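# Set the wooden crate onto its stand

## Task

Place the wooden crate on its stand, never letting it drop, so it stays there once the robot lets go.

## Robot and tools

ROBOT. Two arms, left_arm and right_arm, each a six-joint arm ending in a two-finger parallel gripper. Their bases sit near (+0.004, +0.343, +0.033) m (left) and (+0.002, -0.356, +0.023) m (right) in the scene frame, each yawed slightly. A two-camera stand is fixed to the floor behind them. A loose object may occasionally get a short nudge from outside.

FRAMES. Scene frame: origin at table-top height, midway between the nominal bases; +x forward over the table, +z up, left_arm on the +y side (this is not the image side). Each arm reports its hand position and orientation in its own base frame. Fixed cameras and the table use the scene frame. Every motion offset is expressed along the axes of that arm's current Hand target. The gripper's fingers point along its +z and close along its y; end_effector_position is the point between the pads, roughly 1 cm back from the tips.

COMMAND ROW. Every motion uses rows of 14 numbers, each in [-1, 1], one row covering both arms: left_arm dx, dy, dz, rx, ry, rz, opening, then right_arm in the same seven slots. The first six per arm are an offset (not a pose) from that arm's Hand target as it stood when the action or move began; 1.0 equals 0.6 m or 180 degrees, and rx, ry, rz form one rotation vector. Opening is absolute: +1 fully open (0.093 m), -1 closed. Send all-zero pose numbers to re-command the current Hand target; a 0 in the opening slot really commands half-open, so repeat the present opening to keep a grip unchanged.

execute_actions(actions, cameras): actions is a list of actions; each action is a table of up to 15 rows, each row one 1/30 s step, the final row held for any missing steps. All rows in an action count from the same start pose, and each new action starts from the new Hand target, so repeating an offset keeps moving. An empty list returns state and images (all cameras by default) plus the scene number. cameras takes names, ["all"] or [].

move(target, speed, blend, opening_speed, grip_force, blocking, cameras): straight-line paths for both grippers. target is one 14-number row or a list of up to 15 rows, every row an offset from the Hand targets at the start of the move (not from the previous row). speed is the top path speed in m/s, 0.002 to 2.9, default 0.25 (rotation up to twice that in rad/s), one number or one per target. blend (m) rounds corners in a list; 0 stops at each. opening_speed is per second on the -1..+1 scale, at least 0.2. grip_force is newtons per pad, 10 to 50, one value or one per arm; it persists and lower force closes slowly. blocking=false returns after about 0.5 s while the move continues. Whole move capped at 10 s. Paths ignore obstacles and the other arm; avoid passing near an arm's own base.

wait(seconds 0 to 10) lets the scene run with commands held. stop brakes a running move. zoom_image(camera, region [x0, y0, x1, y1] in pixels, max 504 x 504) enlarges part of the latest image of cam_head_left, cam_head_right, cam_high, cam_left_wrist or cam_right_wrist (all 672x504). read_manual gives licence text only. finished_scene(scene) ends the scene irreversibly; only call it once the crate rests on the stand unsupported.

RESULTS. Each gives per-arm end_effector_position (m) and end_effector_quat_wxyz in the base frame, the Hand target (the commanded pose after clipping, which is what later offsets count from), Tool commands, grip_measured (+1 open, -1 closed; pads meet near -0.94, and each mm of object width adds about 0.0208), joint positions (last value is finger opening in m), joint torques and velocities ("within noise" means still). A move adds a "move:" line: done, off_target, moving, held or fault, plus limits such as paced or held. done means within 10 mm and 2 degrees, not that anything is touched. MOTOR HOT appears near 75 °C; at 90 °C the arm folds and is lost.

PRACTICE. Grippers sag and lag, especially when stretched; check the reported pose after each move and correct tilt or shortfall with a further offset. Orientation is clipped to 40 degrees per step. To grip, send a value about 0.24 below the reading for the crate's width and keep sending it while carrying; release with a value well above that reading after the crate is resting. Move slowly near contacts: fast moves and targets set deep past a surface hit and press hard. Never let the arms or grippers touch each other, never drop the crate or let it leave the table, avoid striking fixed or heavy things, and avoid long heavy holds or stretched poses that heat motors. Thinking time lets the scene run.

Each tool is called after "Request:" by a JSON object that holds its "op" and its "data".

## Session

Request:
{"op": "execute_actions", "data": {"actions": []}}

Scene clock: 0.00 s.
left_arm: end_effector_position=(+0.3931, -0.0118, +0.0844) grip_measured=+1.000 end_effector_quat_wxyz=(+0.569, +0.015, +0.822, +0.004) | right_arm: end_effector_position=(+0.3792, +0.0057, +0.1064) grip_measured=+1.000 end_effector_quat_wxyz=(+0.587, -0.051, +0.803, +0.090)
Joint positions: left_arm=[-0.043 1.583 0.376 0.846 -0.029 0.014 0.093] | right_arm=[-0.128 1.482 0.342 0.823 -0.327 -0.016 0.093]
Joint velocities: within noise
Joint torques (N m): no reading
Heat: left arm: 24 °C; right arm: 29 °C.
Hand target: left_arm +0.3961, -0.0119, +0.0913; +0.577, +0.015, +0.817, +0.004 | right_arm +0.3817, +0.0054, +0.1124; +0.594, -0.052, +0.798, +0.089
Tool commands: left_gripper/opening=+1.0 right_gripper/opening=+1.0
camera_calibration:
cam_left_wrist: T_world_to_cam=[[-0.0223816, -0.999365, -0.0277301, -0.00143422], [-0.705273, 0.0354419, -0.708049, 0.377356], [0.708582, 0.00370998, -0.705619, -0.137731], [0, 0, 0, 1]] pos_world=[0.363701, -0.0142966, 0.169961]
cam_right_wrist: T_world_to_cam=[[0.184261, -0.980848, -0.0631317, -0.0597052], [-0.671684, -0.0787684, -0.736638, 0.372703], [0.717557, 0.178138, -0.673334, -0.114381], [0, 0, 0, 1]] pos_world=[0.343414, -0.00882889, 0.193761]

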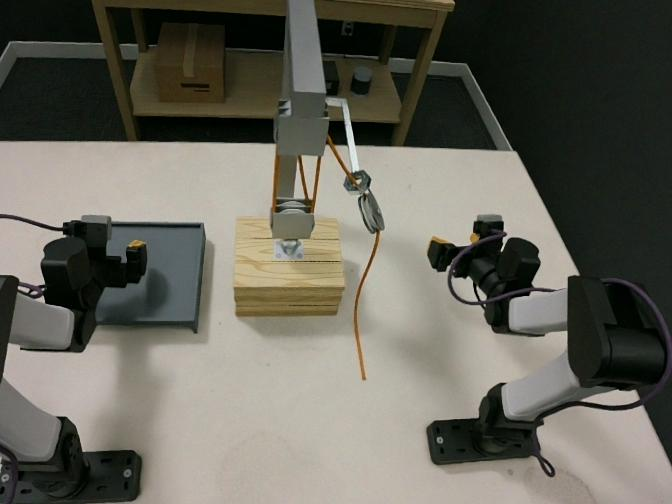

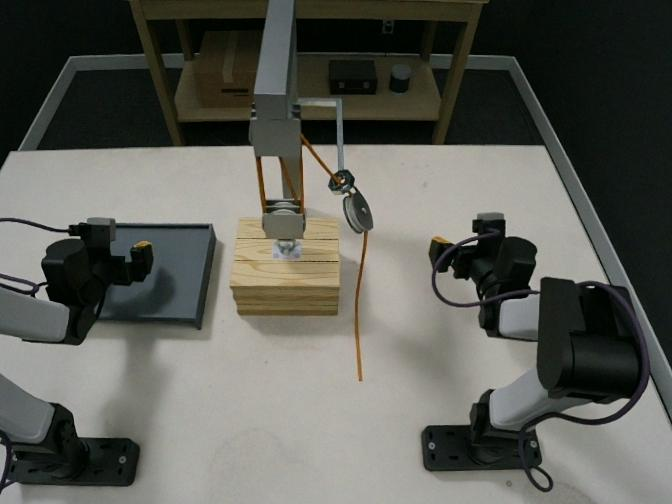

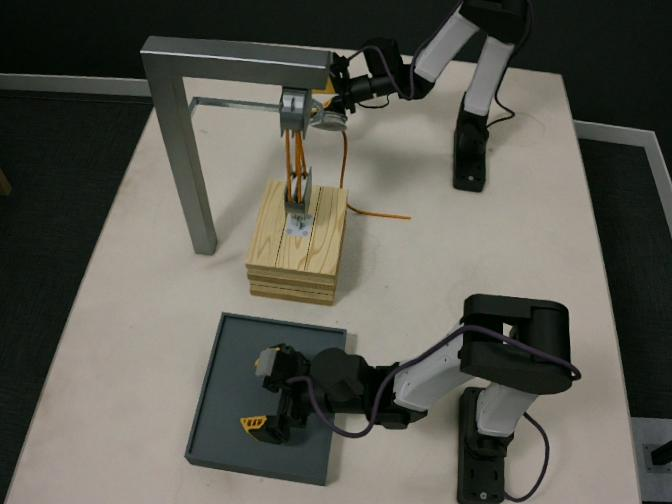

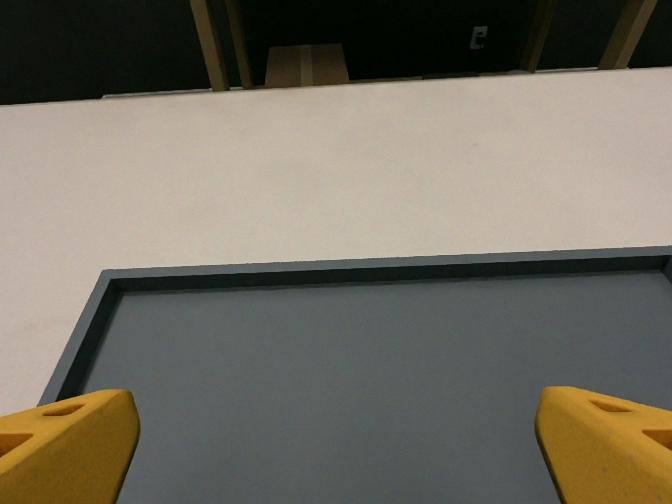

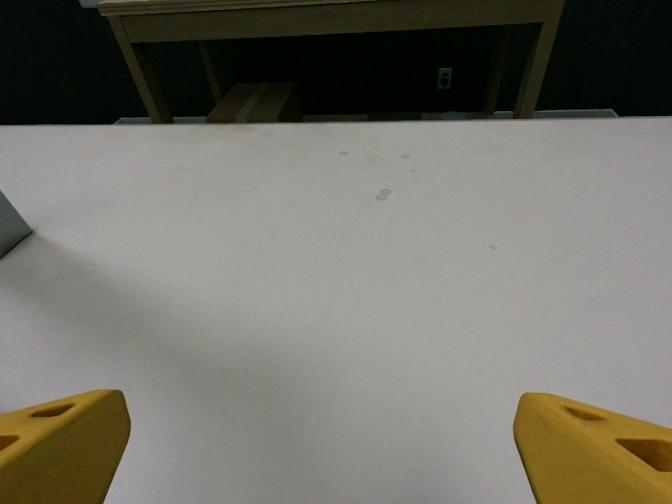

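Request:
{"op": "move", "data": {"target": [[-0.159,0.101,-0.083,0,0,0,-1,0.012,0.136,-0.053,-0.178,-0.058,-0.021,0.9],[0.032,0.303,-0.004,0.196,0.371,-0.1465,-1,0.024,0.272,-0.107,-0.356,-0.1157,-0.042,0.9]], "blend": [0.03,0], "speed": 0.3, "cameras": ["all"]}}

Scene clock: 26.43 s.
left_arm: end_effector_position=(+0.3907, +0.1658, +0.0796) grip_measured=-0.986 end_effector_quat_wxyz=(+0.073, -0.028, +0.949, -0.305) | right_arm: end_effector_position=(+0.2859, +0.1493, +0.1181) grip_measured=+0.903 end_effector_quat_wxyz=(+0.537, -0.391, +0.595, +0.452)
Joint positions: left_arm=[0.625 2.407 2.152 -1.571 0.592 0.644 0] | right_arm=[-0.051 1.854 0.326 1.469 -1.331 0.062 0.089]
Joint torques (N m): left_arm=[0.72 -9.62 8.57 -0.16 0.25 0.13] | right_arm=[0.96 -4 4.41 2.51 -0.28 -0.11]
Heat: left arm: 29 °C; right arm: 32 °C.
Hand target: left_arm +0.3910, +0.1704, +0.0782; +0.001, +0.000, +0.939, -0.343 | right_arm +0.2865, +0.1524, +0.1296; +0.608, -0.391, +0.511, +0.466
Off the commanded pose: left_arm 0.005 m, 10 deg | right_arm 0.012 m, 13 deg.
joint sent to its limit (left arm) — joint 4 (wrist pitch), lower limit. The joint targets are off in orientation, not in position.
joint sent to its limit (right arm) — joint 4 (wrist pitch), upper limit. The joint targets are off in orientation, not in position.
move: off_target (left_arm, right_arm)
camera_calibration:
cam_left_wrist: T_world_to_cam=[[0.00463779, -0.811872, 0.583817, 0.0856231], [-0.964502, 0.150521, 0.21698, 0.374551], [-0.264037, -0.564098, -0.782354, 0.340269], [0, 0, 0, 1]] pos_world=[0.450701, 0.205082, 0.134952]
cam_right_wrist: T_world_to_cam=[[0.950504, -0.294587, -0.0987911, -0.218266], [-0.2149, -0.393654, -0.893787, 0.264895], [0.224409, 0.870778, -0.437476, -0.0553562], [0, 0, 0, 1]] pos_world=[0.276811, 0.0881811, 0.19098]

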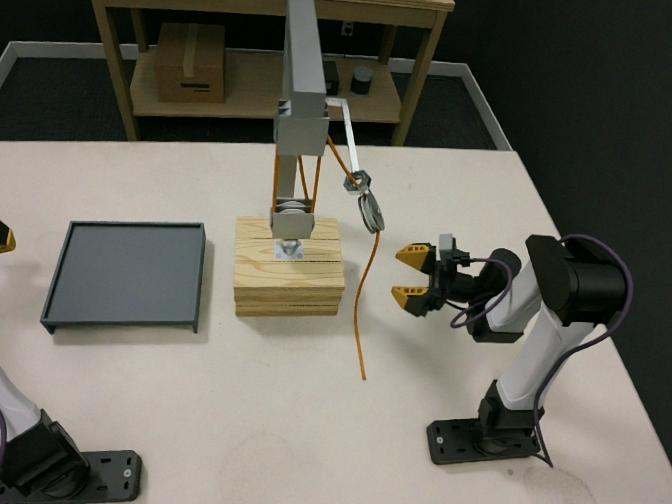

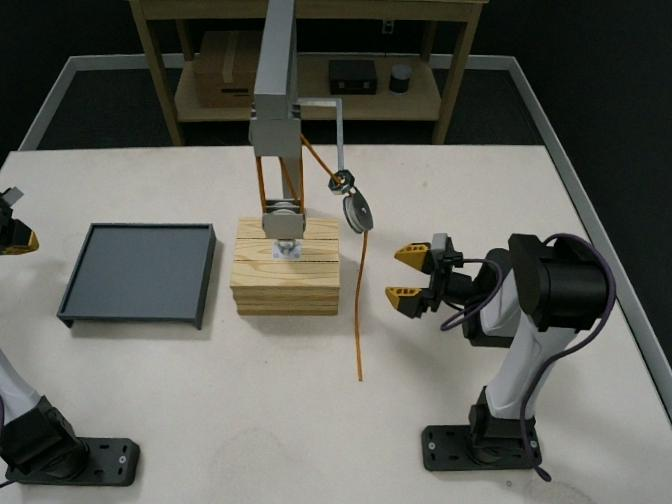

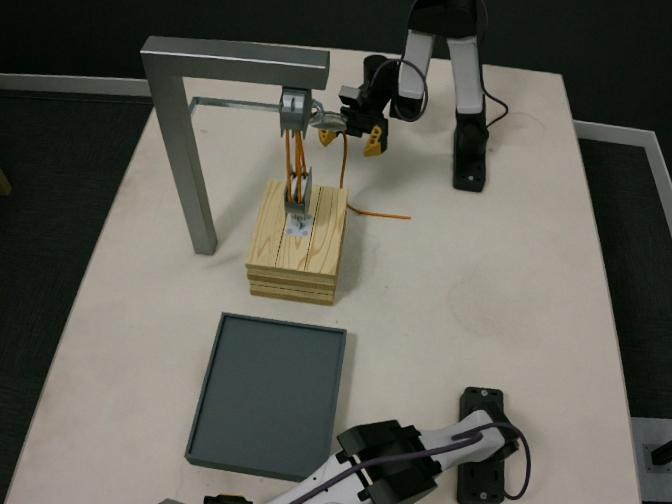

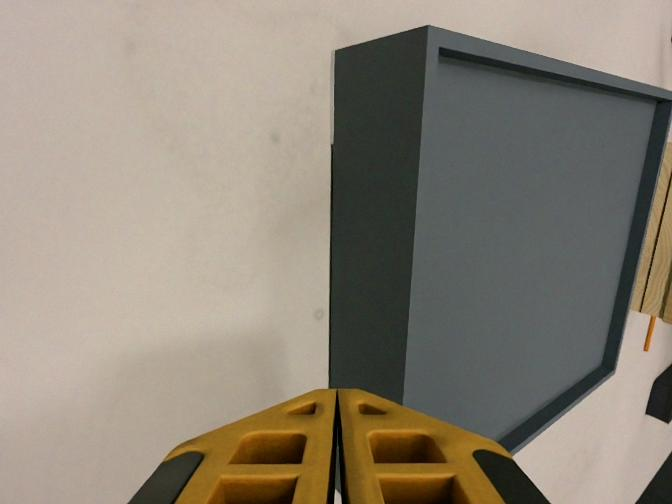

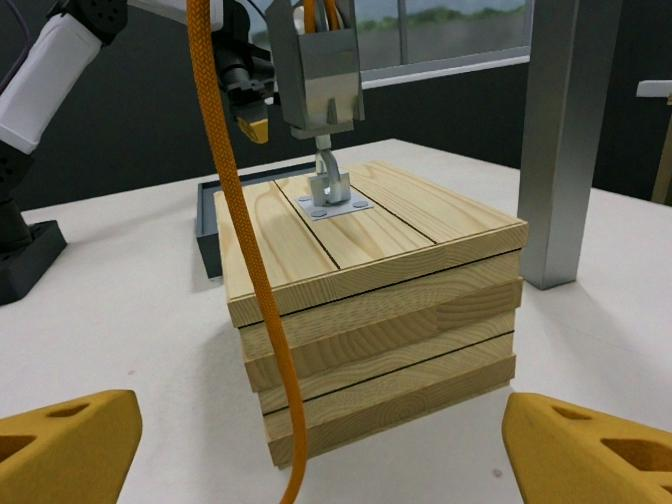

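Request:
{"op": "move", "data": {"target": [0,0,0,0,0,0,-1,0.030,0.041,0.171,0,0,0,0.9], "speed": 0.12, "cameras": ["cam_head_left","cam_head_right","cam_right_wrist"]}}

Scene clock: 34.50 s.
left_arm: end_effector_position=(+0.3907, +0.1658, +0.0796) grip_measured=-0.986 end_effector_quat_wxyz=(+0.073, -0.028, +0.949, -0.306) | right_arm: end_effector_position=(+0.2849, +0.2555, +0.1142) grip_measured=+0.903 end_effector_quat_wxyz=(+0.534, -0.415, +0.581, +0.452)
Joint positions: left_arm=[0.625 2.407 2.152 -1.572 0.592 0.644 0] | right_arm=[0.362 1.924 0.416 1.472 -0.96 0.053 0.089]
Joint torques (N m): left_arm=[0.77 -9.66 8.36 -0.18 0.31 0.12] | right_arm=[1.02 -4.64 4.75 2.73 0.09 0]
Heat: left arm: 28 °C; right arm: 32 °C.
Hand target: left_arm +0.3911, +0.1704, +0.0782; +0.001, +0.000, +0.939, -0.343 | right_arm +0.2899, +0.2594, +0.1296; +0.608, -0.391, +0.511, +0.466
Off the commanded pose: left_arm 0.005 m, 10 deg | right_arm 0.017 m, 12 deg.
joint sent to its limit (left arm) — joint 4 (wrist pitch), lower limit. The joint targets are off in orientation, not in position.
joint sent to its limit (right arm) — joint 4 (wrist pitch), upper limit. The joint targets are off in orientation, not in position.
move: off_target (left_arm, right_arm)
camera_calibration:
cam_right_wrist: T_world_to_cam=[[0.964864, -0.255182, -0.062599, -0.204649], [-0.168097, -0.4164, -0.893507, 0.295486], [0.201941, 0.872636, -0.444665, -0.142693], [0, 0, 0, 1]] pos_world=[0.275945, 0.195337, 0.187758]
Images, in order (width x height): cam_head_left 672x504, cam_head_right 672x504, cam_right_wrist 672x504.

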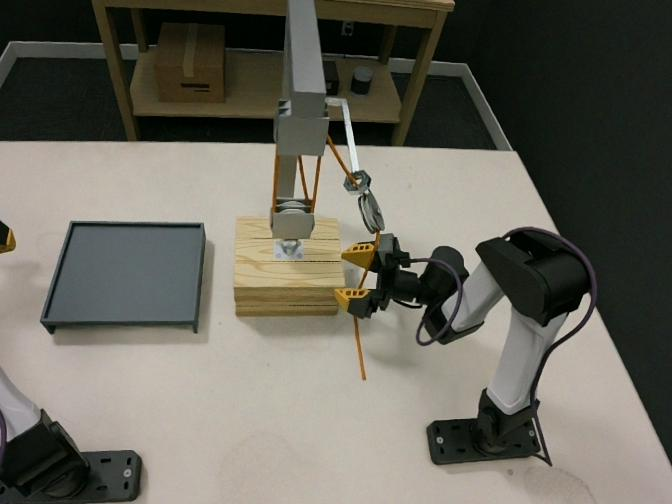

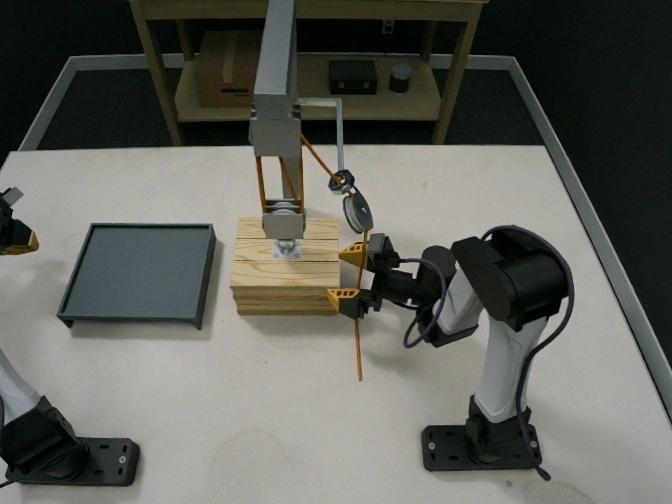

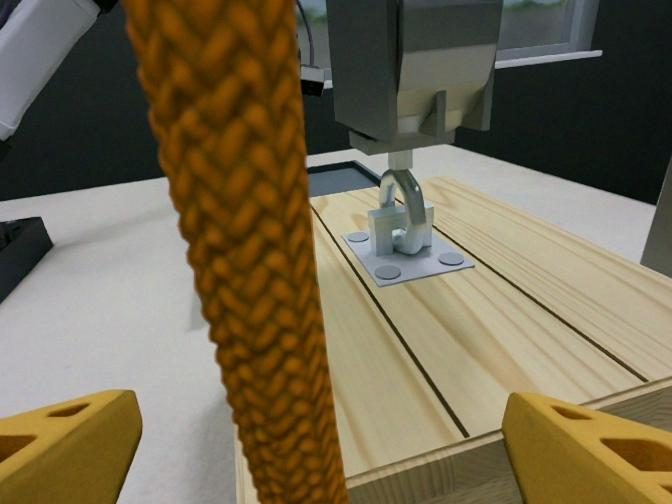

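Request:
{"op": "move", "data": {"target": [0,0,0,0,0,0,-1,0,0,0,0,0,0,-1], "cameras": ["cam_head_left","cam_right_wrist"]}}

Scene clock: 36.33 s.
left_arm: end_effector_position=(+0.3907, +0.1658, +0.0796) grip_measured=-0.986 end_effector_quat_wxyz=(+0.073, -0.028, +0.949, -0.306) | right_arm: end_effector_position=(+0.2889, +0.2552, +0.1156) grip_measured=-0.967 end_effector_quat_wxyz=(+0.540, -0.411, +0.583, +0.447)
Joint positions: left_arm=[0.625 2.407 2.152 -1.572 0.592 0.644 0] | right_arm=[0.362 1.924 0.421 1.472 -0.944 0.053 0]
Joint torques (N m): left_arm=[0.81 -9.7 8.64 -0.13 0.33 0.15] | right_arm=[1.13 -4.66 4.3 2.74 -0.07 0.01]
Heat: left arm: 28 °C; right arm: 32 °C.
Hand target: left_arm +0.3911, +0.1704, +0.0782; +0.001, +0.000, +0.939, -0.343 | right_arm +0.2899, +0.2594, +0.1296; +0.608, -0.391, +0.511, +0.466
Off the commanded pose: left_arm 0.005 m, 10 deg | right_arm 0.015 m, 12 deg.
joint sent to its limit (left arm) — joint 4 (wrist pitch), lower limit. The joint targets are off in orientation, not in position.
joint sent to its limit (right arm) — joint 4 (wrist pitch), upper limit. The joint targets are off in orientation, not in position.
move: off_target (left_arm, right_arm)
camera_calibration:
cam_right_wrist: T_world_to_cam=[[0.960887, -0.270849, -0.0577632, -0.203988], [-0.170011, -0.412257, -0.895064, 0.296906], [0.218614, 0.869876, -0.44218, -0.147035], [0, 0, 0, 1]] pos_world=[0.278631, 0.195054, 0.188951]
Images, in order (width x height): cam_head_left 672x504, cam_right_wrist 672x504.

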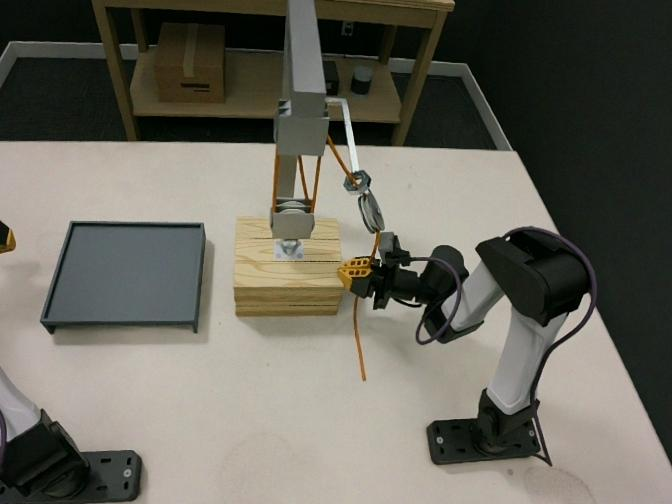

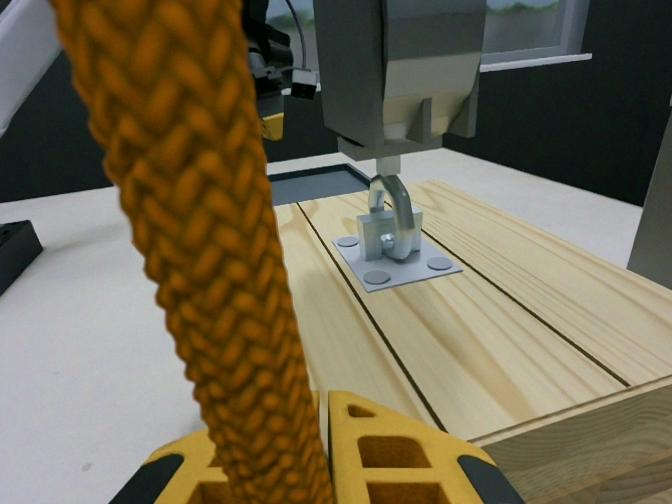

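Request:
{"op": "move", "data": {"target": [0,0,0,0,0,0,-1,-0.011,-0.064,-0.11,0.404,-0.038,0.3235,-1], "speed": 0.2, "cameras": ["cam_head_left","cam_head_right","cam_high","cam_right_wrist"]}}

Request:
{"op": "zoom_image", "data": {"camera": "cam_head_right", "region": [300, 150, 520, 390]}}

Scene clock: 49.67 s.
left_arm: end_effector_position=(+0.3907, +0.1658, +0.0796) grip_measured=-0.986 end_effector_quat_wxyz=(+0.073, -0.028, +0.949, -0.306) | right_arm: end_effector_position=(+0.3095, +0.1948, +0.1283) grip_measured=-0.967 end_effector_quat_wxyz=(+0.452, +0.313, +0.759, +0.348)
Joint positions: left_arm=[0.625 2.407 2.152 -1.572 0.592 0.644 0] | right_arm=[0.774 1.304 0.417 0.483 0.475 1.24 0]
Joint torques (N m): left_arm=[0.9 -9.57 8.43 -0.16 0.31 0.12] | right_arm=[0.13 -4.26 6.69 1.38 0.55 0.23]
Heat: left arm: 30 °C; right arm: 33 °C.
Hand target: left_arm +0.3911, +0.1704, +0.0782; +0.001, +0.000, +0.939, -0.343 | right_arm +0.3097, +0.1855, +0.1246; +0.454, +0.333, +0.759, +0.327
Off the commanded pose: left_arm 0.005 m, 10 deg | right_arm 0.010 m, 3 deg.
joint sent to its limit (left arm) — joint 4 (wrist pitch), lower limit. The joint targets are off in orientation, not in position.
move: off_target (left_arm, right_arm)
camera_calibration:
cam_right_wrist: T_world_to_cam=[[-0.161834, -0.579664, -0.798623, 0.263275], [-0.744749, 0.602697, -0.286539, 0.18898], [0.647425, 0.548402, -0.529241, -0.152259], [0, 0, 0, 1]] pos_world=[0.281926, 0.122213, 0.183826]
Images, in order (width x height): cam_head_left 672x504, cam_head_right 672x504, cam_high 672x504, cam_right_wrist 672x504.

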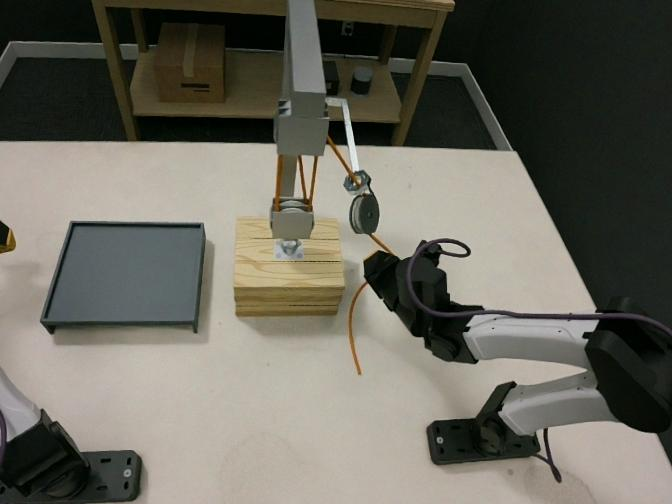

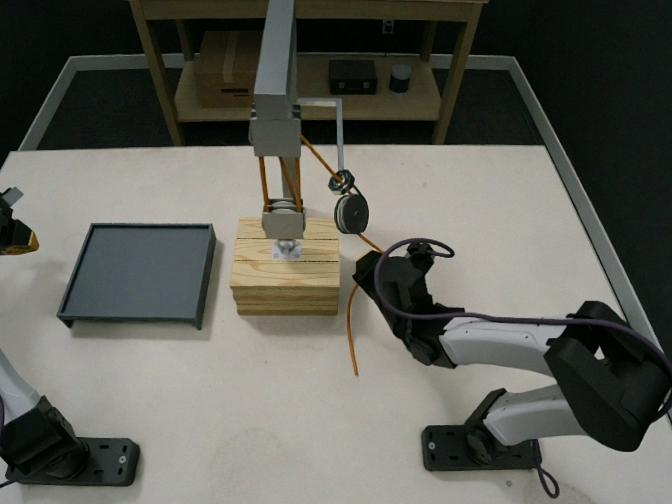

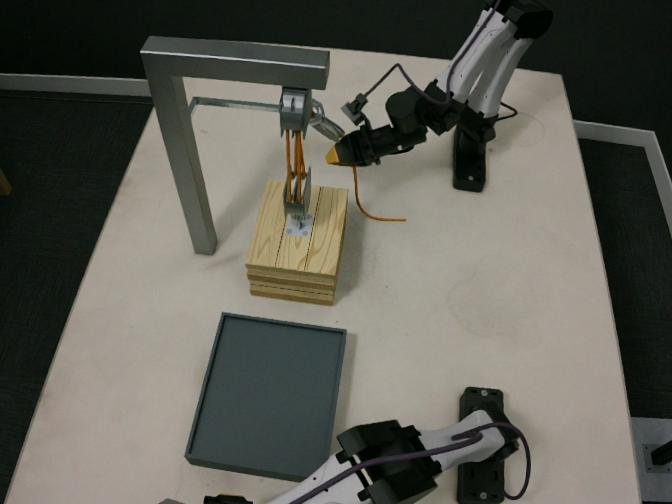

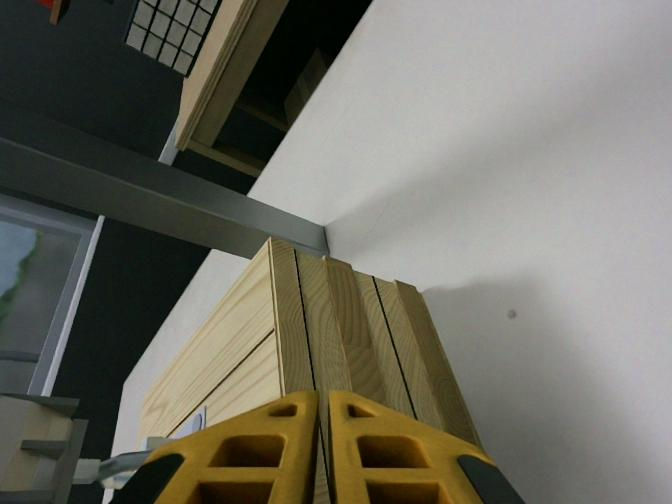

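Scaled by 2.100 from the camera's 672x504 image, which has a finer 960x720 frame.

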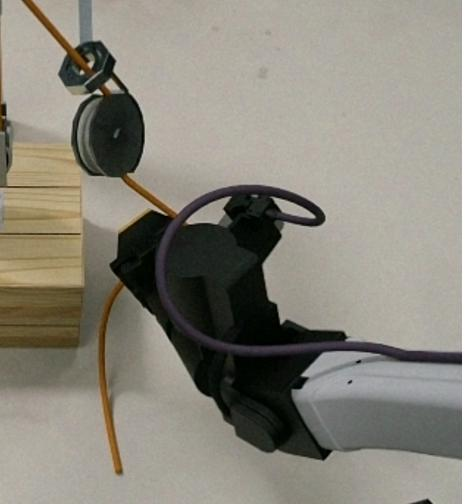

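Request:
{"op": "move", "data": {"target": [[0,0,0,0,0,0,-1,-0.165,-0.114,-0.059,0.039,-0.066,0.031,-1],[0,0,0,0,0,0,-1,-0.344,-0.259,-0.098,0.0786,-0.133,0.062,-1],[0,0,0,0,0,0,-1,-0.515,-0.375,-0.085,0.0786,-0.133,0.062,-1]], "speed": 0.07, "blend": [0.03,0.03,0], "cameras": ["cam_head_left","cam_head_right","cam_high"]}}

Scene clock: 64.40 s.
left_arm: end_effector_position=(+0.3907, +0.1658, +0.0796) grip_measured=-0.986 end_effector_quat_wxyz=(+0.073, -0.028, +0.949, -0.306) | right_arm: end_effector_position=(+0.2654, -0.0567, +0.1605) grip_measured=-0.967 end_effector_quat_wxyz=(+0.487, +0.273, +0.713, +0.424)
Joint positions: left_arm=[0.625 2.407 2.152 -1.572 0.592 0.644 0] | right_arm=[-0.805 0.926 0.246 0.285 -1.125 0.721 0]
Joint torques (N m): left_arm=[1.02 -9.58 8.5 -0.14 0.31 0.16] | right_arm=[-11.03 2.52 8.75 1.26 4.49 0.57]
Heat: left arm: 31 °C; right arm: 33 °C.
Hand target: left_arm +0.3911, +0.1704, +0.0782; +0.001, +0.000, +0.939, -0.343 | right_arm +0.3296, -0.1993, +0.1096; +0.523, +0.518, +0.648, +0.198
Off the commanded pose: left_arm 0.005 m, 10 deg | right_arm 0.165 m, 39 deg.
joint sent to its limit (left arm) — joint 4 (wrist pitch), lower limit. The joint targets are off in orientation, not in position.
move: off_target (left_arm, right_arm); limits=paced
Images, in order (width x height): cam_head_left 672x504, cam_head_right 672x504, cam_high 672x504.

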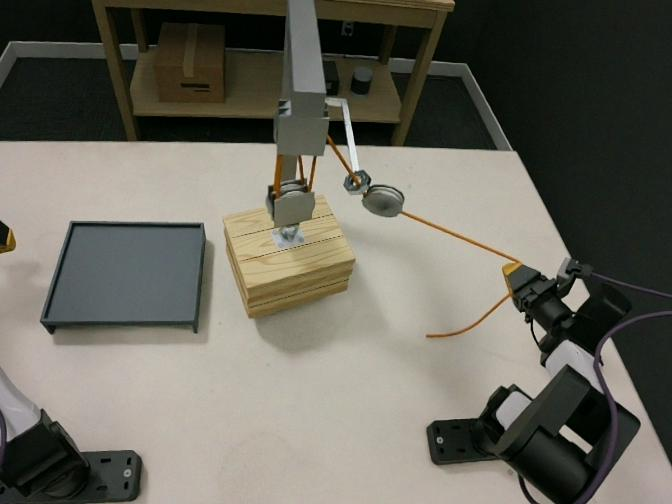

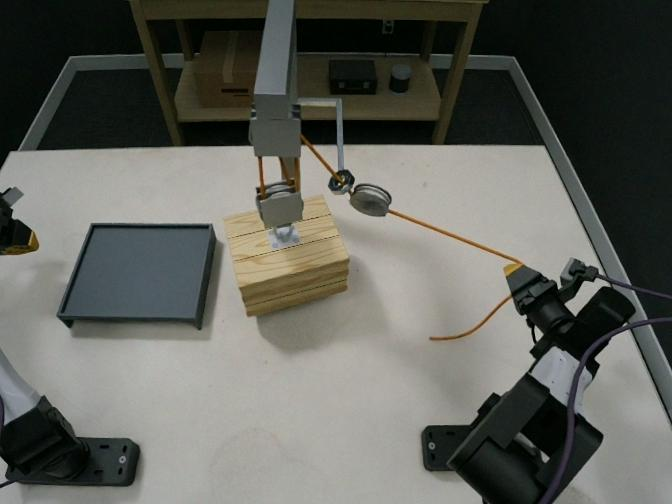

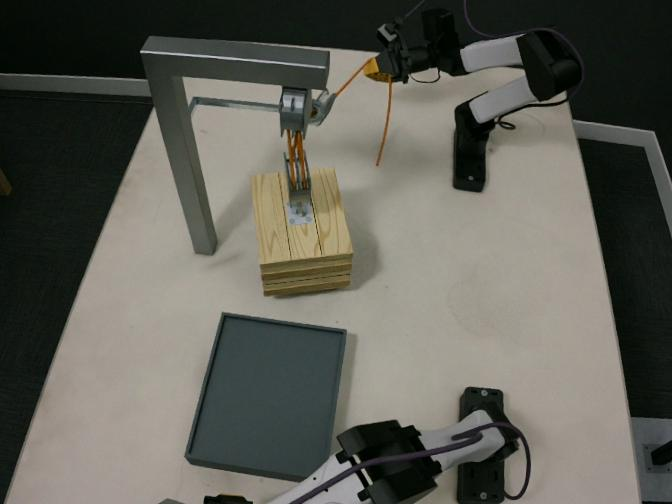

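Request:
{"op": "move", "data": {"target": [0.005,0.06,0.149,0,0,0,-1,-0.16,-0.044,0.152,0,0,0,-1], "speed": 0.06, "cameras": ["cam_head_left","cam_head_right","cam_high","cam_left_wrist"]}}

Scene clock: 74.23 s.
left_arm: end_effector_position=(+0.3891, +0.1415, -0.0048) grip_measured=-0.986 end_effector_quat_wxyz=(+0.007, -0.009, +0.938, -0.346) | right_arm: end_effector_position=(+0.3396, -0.1687, +0.1552) grip_measured=-0.967 end_effector_quat_wxyz=(+0.401, +0.292, +0.701, +0.512)
Joint positions: left_arm=[0.576 2.592 2.111 -1.506 0.587 0.684 0] | right_arm=[-0.91 1.708 0.877 0.026 -1.356 0.508 0]
Joint torques (N m): left_arm=[-0.16 -10.04 5.61 -0.31 0.28 0.2] | right_arm=[-10.71 -1.95 12.94 2.25 4.15 0.67]
Heat: left arm: 32 °C; right arm: 41 °C.
Hand target: left_arm +0.3881, +0.1402, -0.0134; +0.000, +0.000, +0.939, -0.343 | right_arm +0.3899, -0.3197, +0.0997; +0.510, +0.488, +0.663, +0.249
Off the commanded pose: left_arm 0.009 m, 1 deg | right_arm 0.169 m, 47 deg; orientation clipped.
move: off_target (right_arm); limits=paced
camera_calibration:
cam_left_wrist: T_world_to_cam=[[0.0084867, -0.760694, 0.649056, 0.106653], [-0.919553, 0.249079, 0.303944, 0.363955], [-0.392874, -0.59942, -0.697384, 0.315547], [0, 0, 0, 1]] pos_world=[0.457742, 0.179622, 0.040212]
Images, in order (width x height): cam_head_left 672x504, cam_head_right 672x504, cam_high 672x504, cam_left_wrist 672x504.

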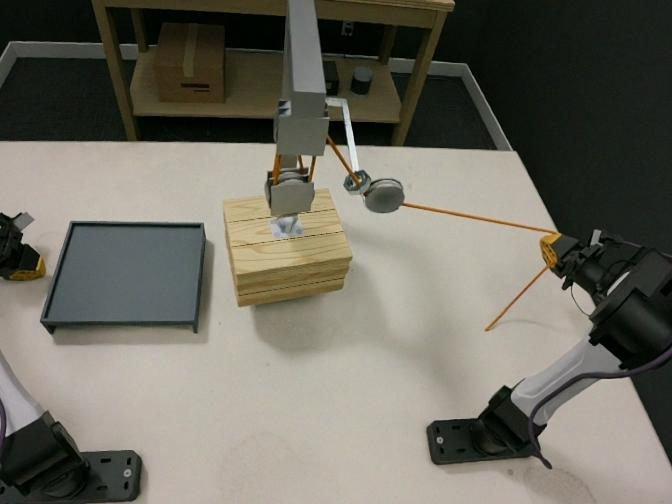

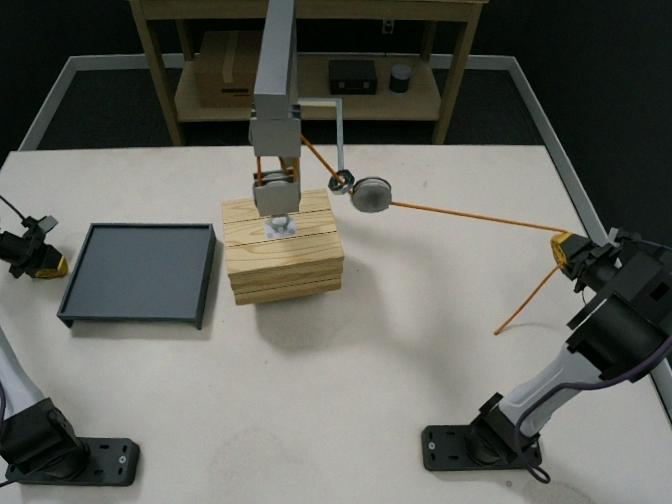

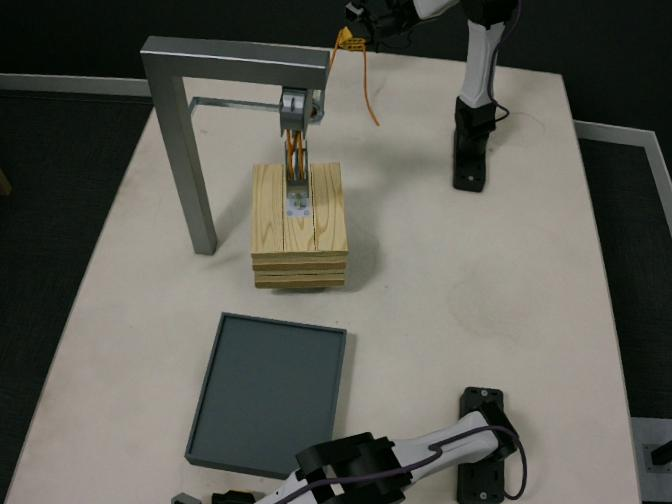

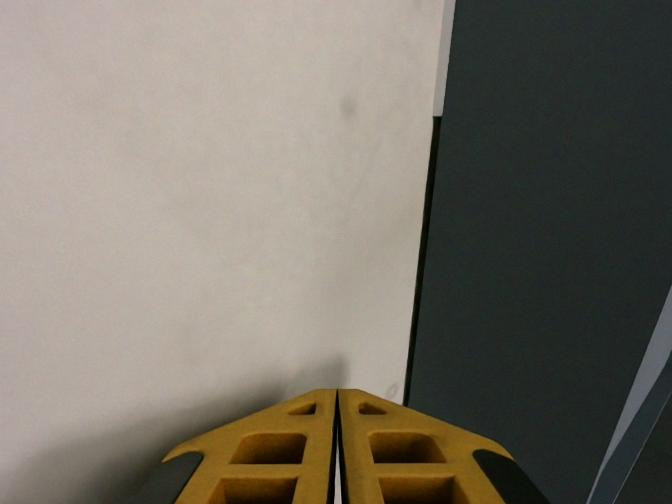

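Request:
{"op": "move", "data": {"target": [0.017,-0.268,0.225,0,-0.025,-0.03,-1,0,0,0,0,0,0,-1], "speed": 0.07, "cameras": ["cam_head_left","cam_head_right","cam_high"]}}

Scene clock: 84.30 s.
left_arm: end_effector_position=(+0.3787, -0.0539, -0.0171) grip_measured=-0.987 end_effector_quat_wxyz=(+0.019, -0.067, +0.941, -0.332) | right_arm: end_effector_position=(+0.3397, -0.1689, +0.1554) grip_measured=-0.967 end_effector_quat_wxyz=(+0.401, +0.292, +0.701, +0.512)
Joint positions: left_arm=[0.139 2.148 1.288 -0.719 0.678 0 0] | right_arm=[-0.91 1.708 0.877 0.026 -1.356 0.508 0]
Joint torques (N m): left_arm=[-2.63 -10.15 3.78 0.63 0.82 -0.18] | right_arm=[-10.76 -1.84 12.86 2.25 4.14 0.67]
Heat: left arm: 34 °C; right arm: 48 °C.
Hand target: left_arm +0.3780, -0.0698, -0.0131; +0.021, -0.058, +0.938, -0.342 | right_arm +0.3899, -0.3197, +0.0997; +0.510, +0.488, +0.663, +0.249
Off the commanded pose: left_arm 0.016 m, 2 deg | right_arm 0.168 m, 40 deg.
move: off_target (left_arm, right_arm)
Images, in order (width x height): cam_head_left 672x504, cam_head_right 672x504, cam_high 672x504.

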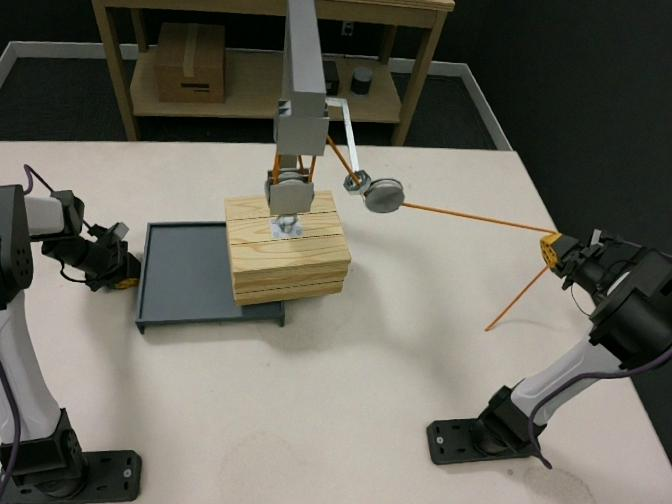

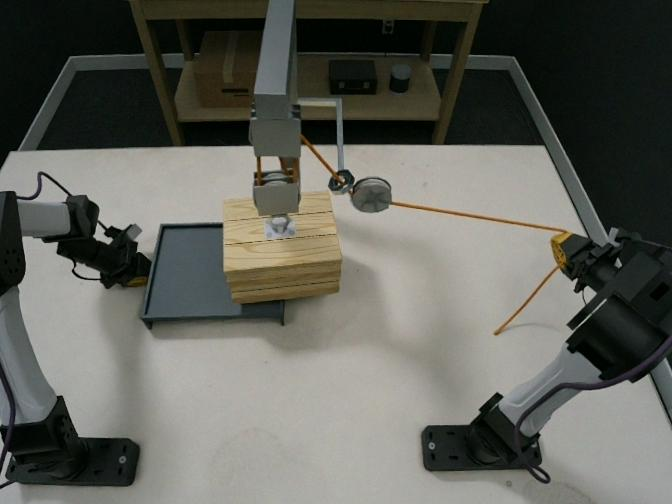

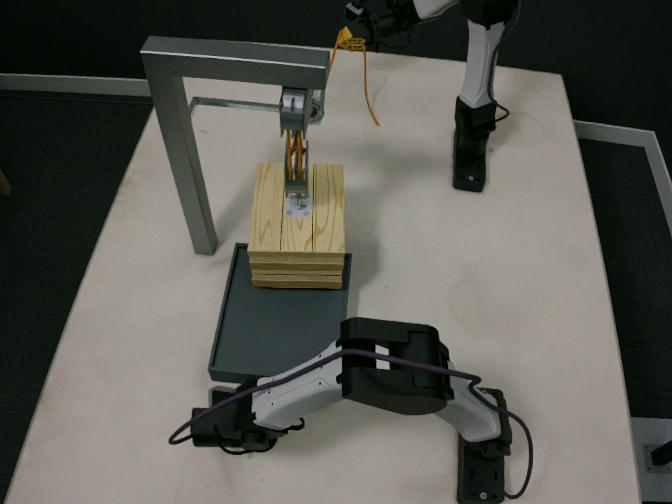

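Request:
{"op": "move", "data": {"target": [0.045,-0.176,0.1475,0,-0.0214,-0.0255,-1,0,0,0,0,0,0,-1], "speed": 0.07, "cameras": ["cam_head_left","cam_head_right","cam_high"]}}

Request:
{"op": "zoom_image", "data": {"camera": "cam_head_right", "region": [170, 170, 400, 350]}}

Request:
{"op": "zoom_image", "data": {"camera": "cam_high", "region": [190, 130, 390, 330]}}

Scene clock: 96.83 s.
left_arm: end_effector_position=(+0.3738, -0.1986, -0.0159) grip_measured=-0.987 end_effector_quat_wxyz=(+0.040, -0.114, +0.934, -0.336) | right_arm: end_effector_position=(+0.3397, -0.1689, +0.1554) grip_measured=-0.967 end_effector_quat_wxyz=(+0.401, +0.292, +0.701, +0.512)
Joint positions: left_arm=[-0.265 2.053 1.101 -0.239 0.592 -0.624 0] | right_arm=[-0.91 1.708 0.877 0.026 -1.356 0.508 0]
Joint torques (N m): left_arm=[-2.09 -9.47 4.67 1.27 0.42 -0.14] | right_arm=[-10.74 -1.88 12.89 2.25 4.13 0.67]
Heat: left arm: 37 °C; right arm: 54 °C.
Hand target: left_arm +0.3683, -0.2097, -0.0128; +0.039, -0.107, +0.933, -0.341 | right_arm +0.3899, -0.3197, +0.0997; +0.510, +0.488, +0.663, +0.249
Off the commanded pose: left_arm 0.013 m, 1 deg | right_arm 0.168 m, 40 deg.
move: off_target (left_arm, right_arm)
Images, in order (width x height): cam_head_left 672x504, cam_head_right 672x504, cam_high 672x504.

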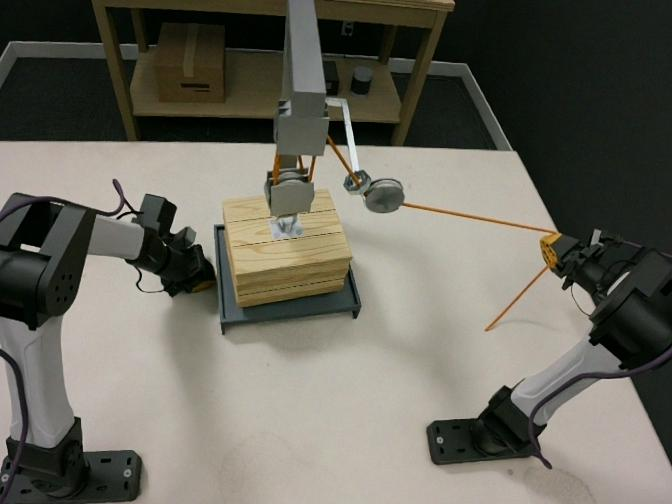

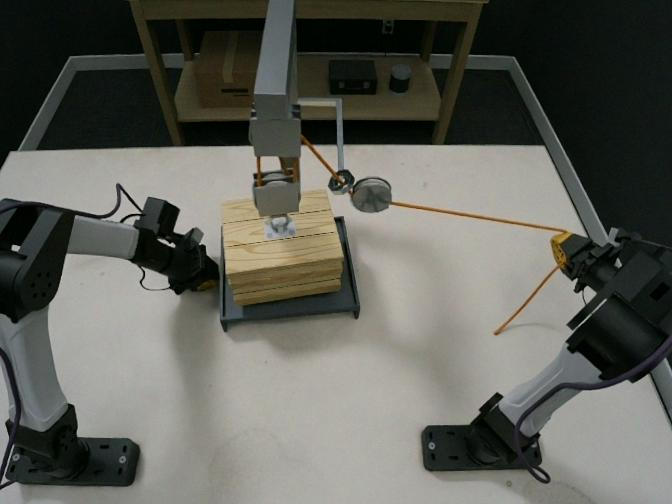

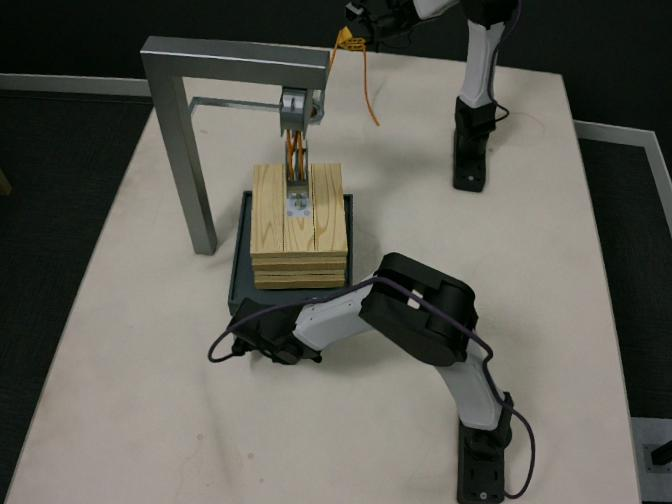

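Scaled by 2.191 from the camera's 672x504 image, which has a finer 960x720 frame.

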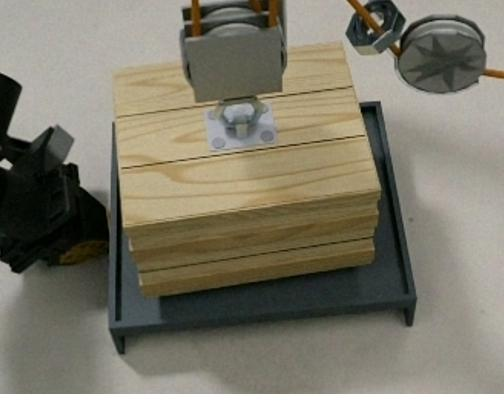

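Scaled by 2.520 from the camera's 672x504 image, which has a finer 960x720 frame.

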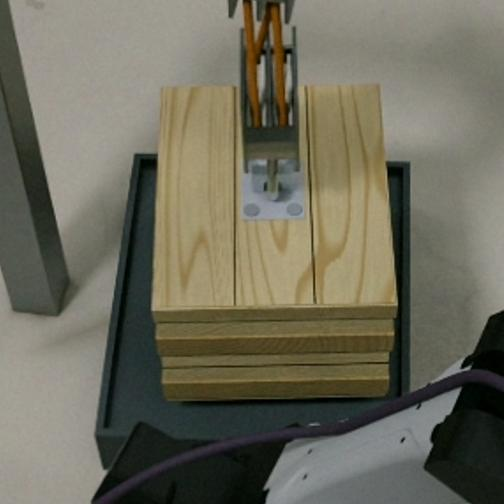

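Request:
{"op": "move", "data": {"target": [-0.01,0.005,-0.07,0,0,0,-1,0.143,0.048,-0.11,0,0,0,-1], "speed": 0.035, "cameras": ["cam_head_left","cam_head_right","cam_high"]}}

Request:
{"op": "zoom_image", "data": {"camera": "cam_head_right", "region": [170, 170, 400, 350]}}

Request:
{"op": "zoom_image", "data": {"camera": "cam_high", "region": [190, 130, 390, 330]}}

Scene clock: 108.33 s.
left_arm: end_effector_position=(+0.3623, -0.1791, -0.0004) grip_measured=-0.987 end_effector_quat_wxyz=(+0.022, -0.118, +0.937, -0.329) | right_arm: end_effector_position=(+0.3433, -0.1643, +0.1288) grip_measured=-0.967 end_effector_quat_wxyz=(+0.492, +0.381, +0.703, +0.344)
Joint positions: left_arm=[-0.219 1.991 1.101 -0.374 0.608 -0.565 0] | right_arm=[-0.785 1.512 0.534 0.541 -0.849 0.769 0]
Joint torques (N m): left_arm=[1.18 -11.52 6.31 0.91 0.61 0.15] | right_arm=[-3.21 -3.95 5.55 1.85 2.15 0.55]
Heat: left arm: 38 °C; right arm: 56 °C.
Hand target: left_arm +0.3675, -0.1798, +0.0174; +0.039, -0.107, +0.933, -0.341 | right_arm +0.3403, -0.2198, +0.1101; +0.510, +0.488, +0.663, +0.249
Off the commanded pose: left_arm 0.019 m, 3 deg | right_arm 0.059 m, 17 deg.
move: off_target (left_arm, right_arm)
Images, in order (width x height): cam_head_left 672x504, cam_head_right 672x504, cam_high 672x504.

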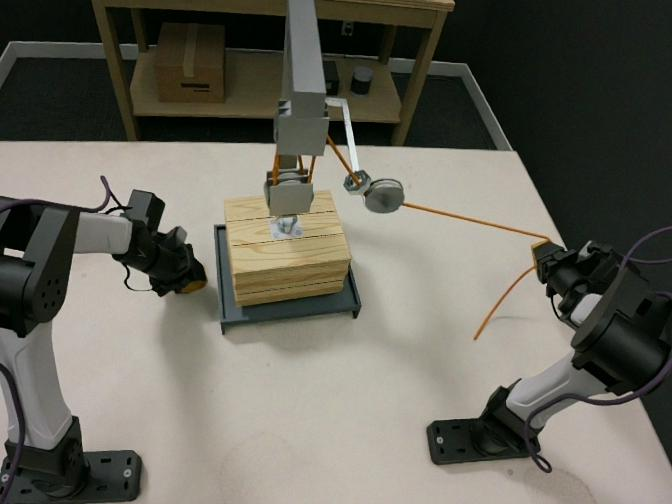

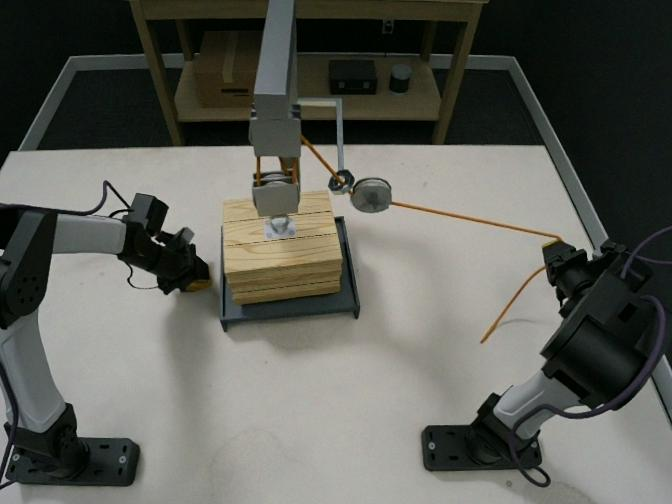

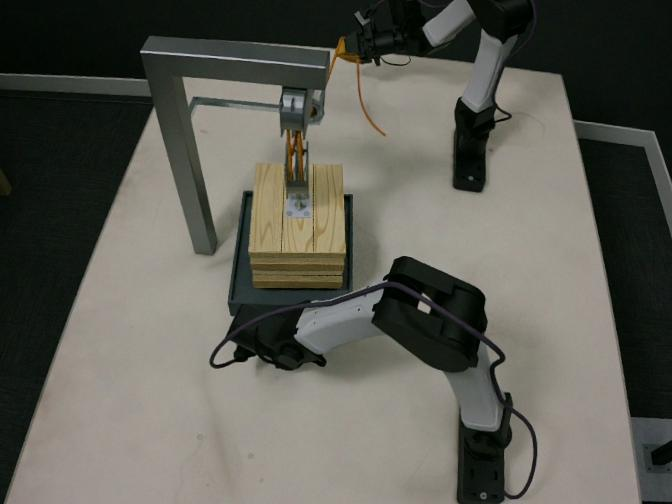

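Scaled by 2.191 from the camera's 672x504 image, which has a finer 960x720 frame.

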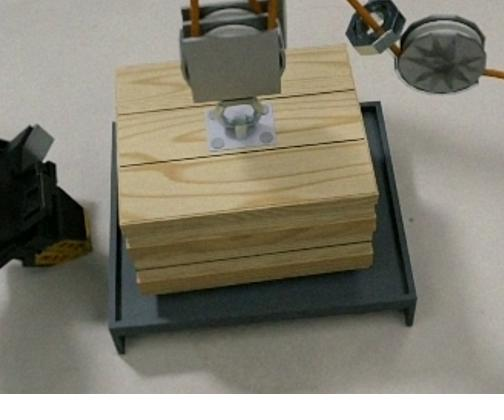

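Scaled by 2.520 from the camera's 672x504 image, which has a finer 960x720 frame.

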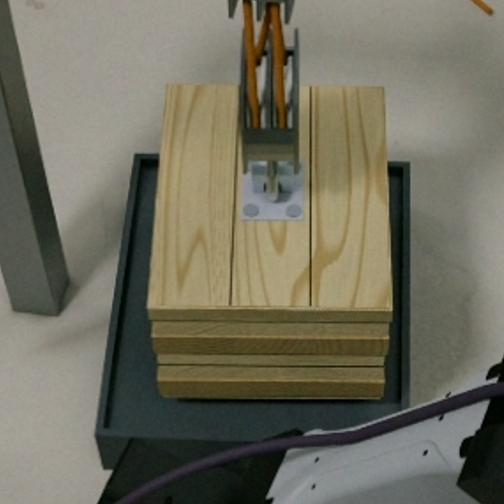

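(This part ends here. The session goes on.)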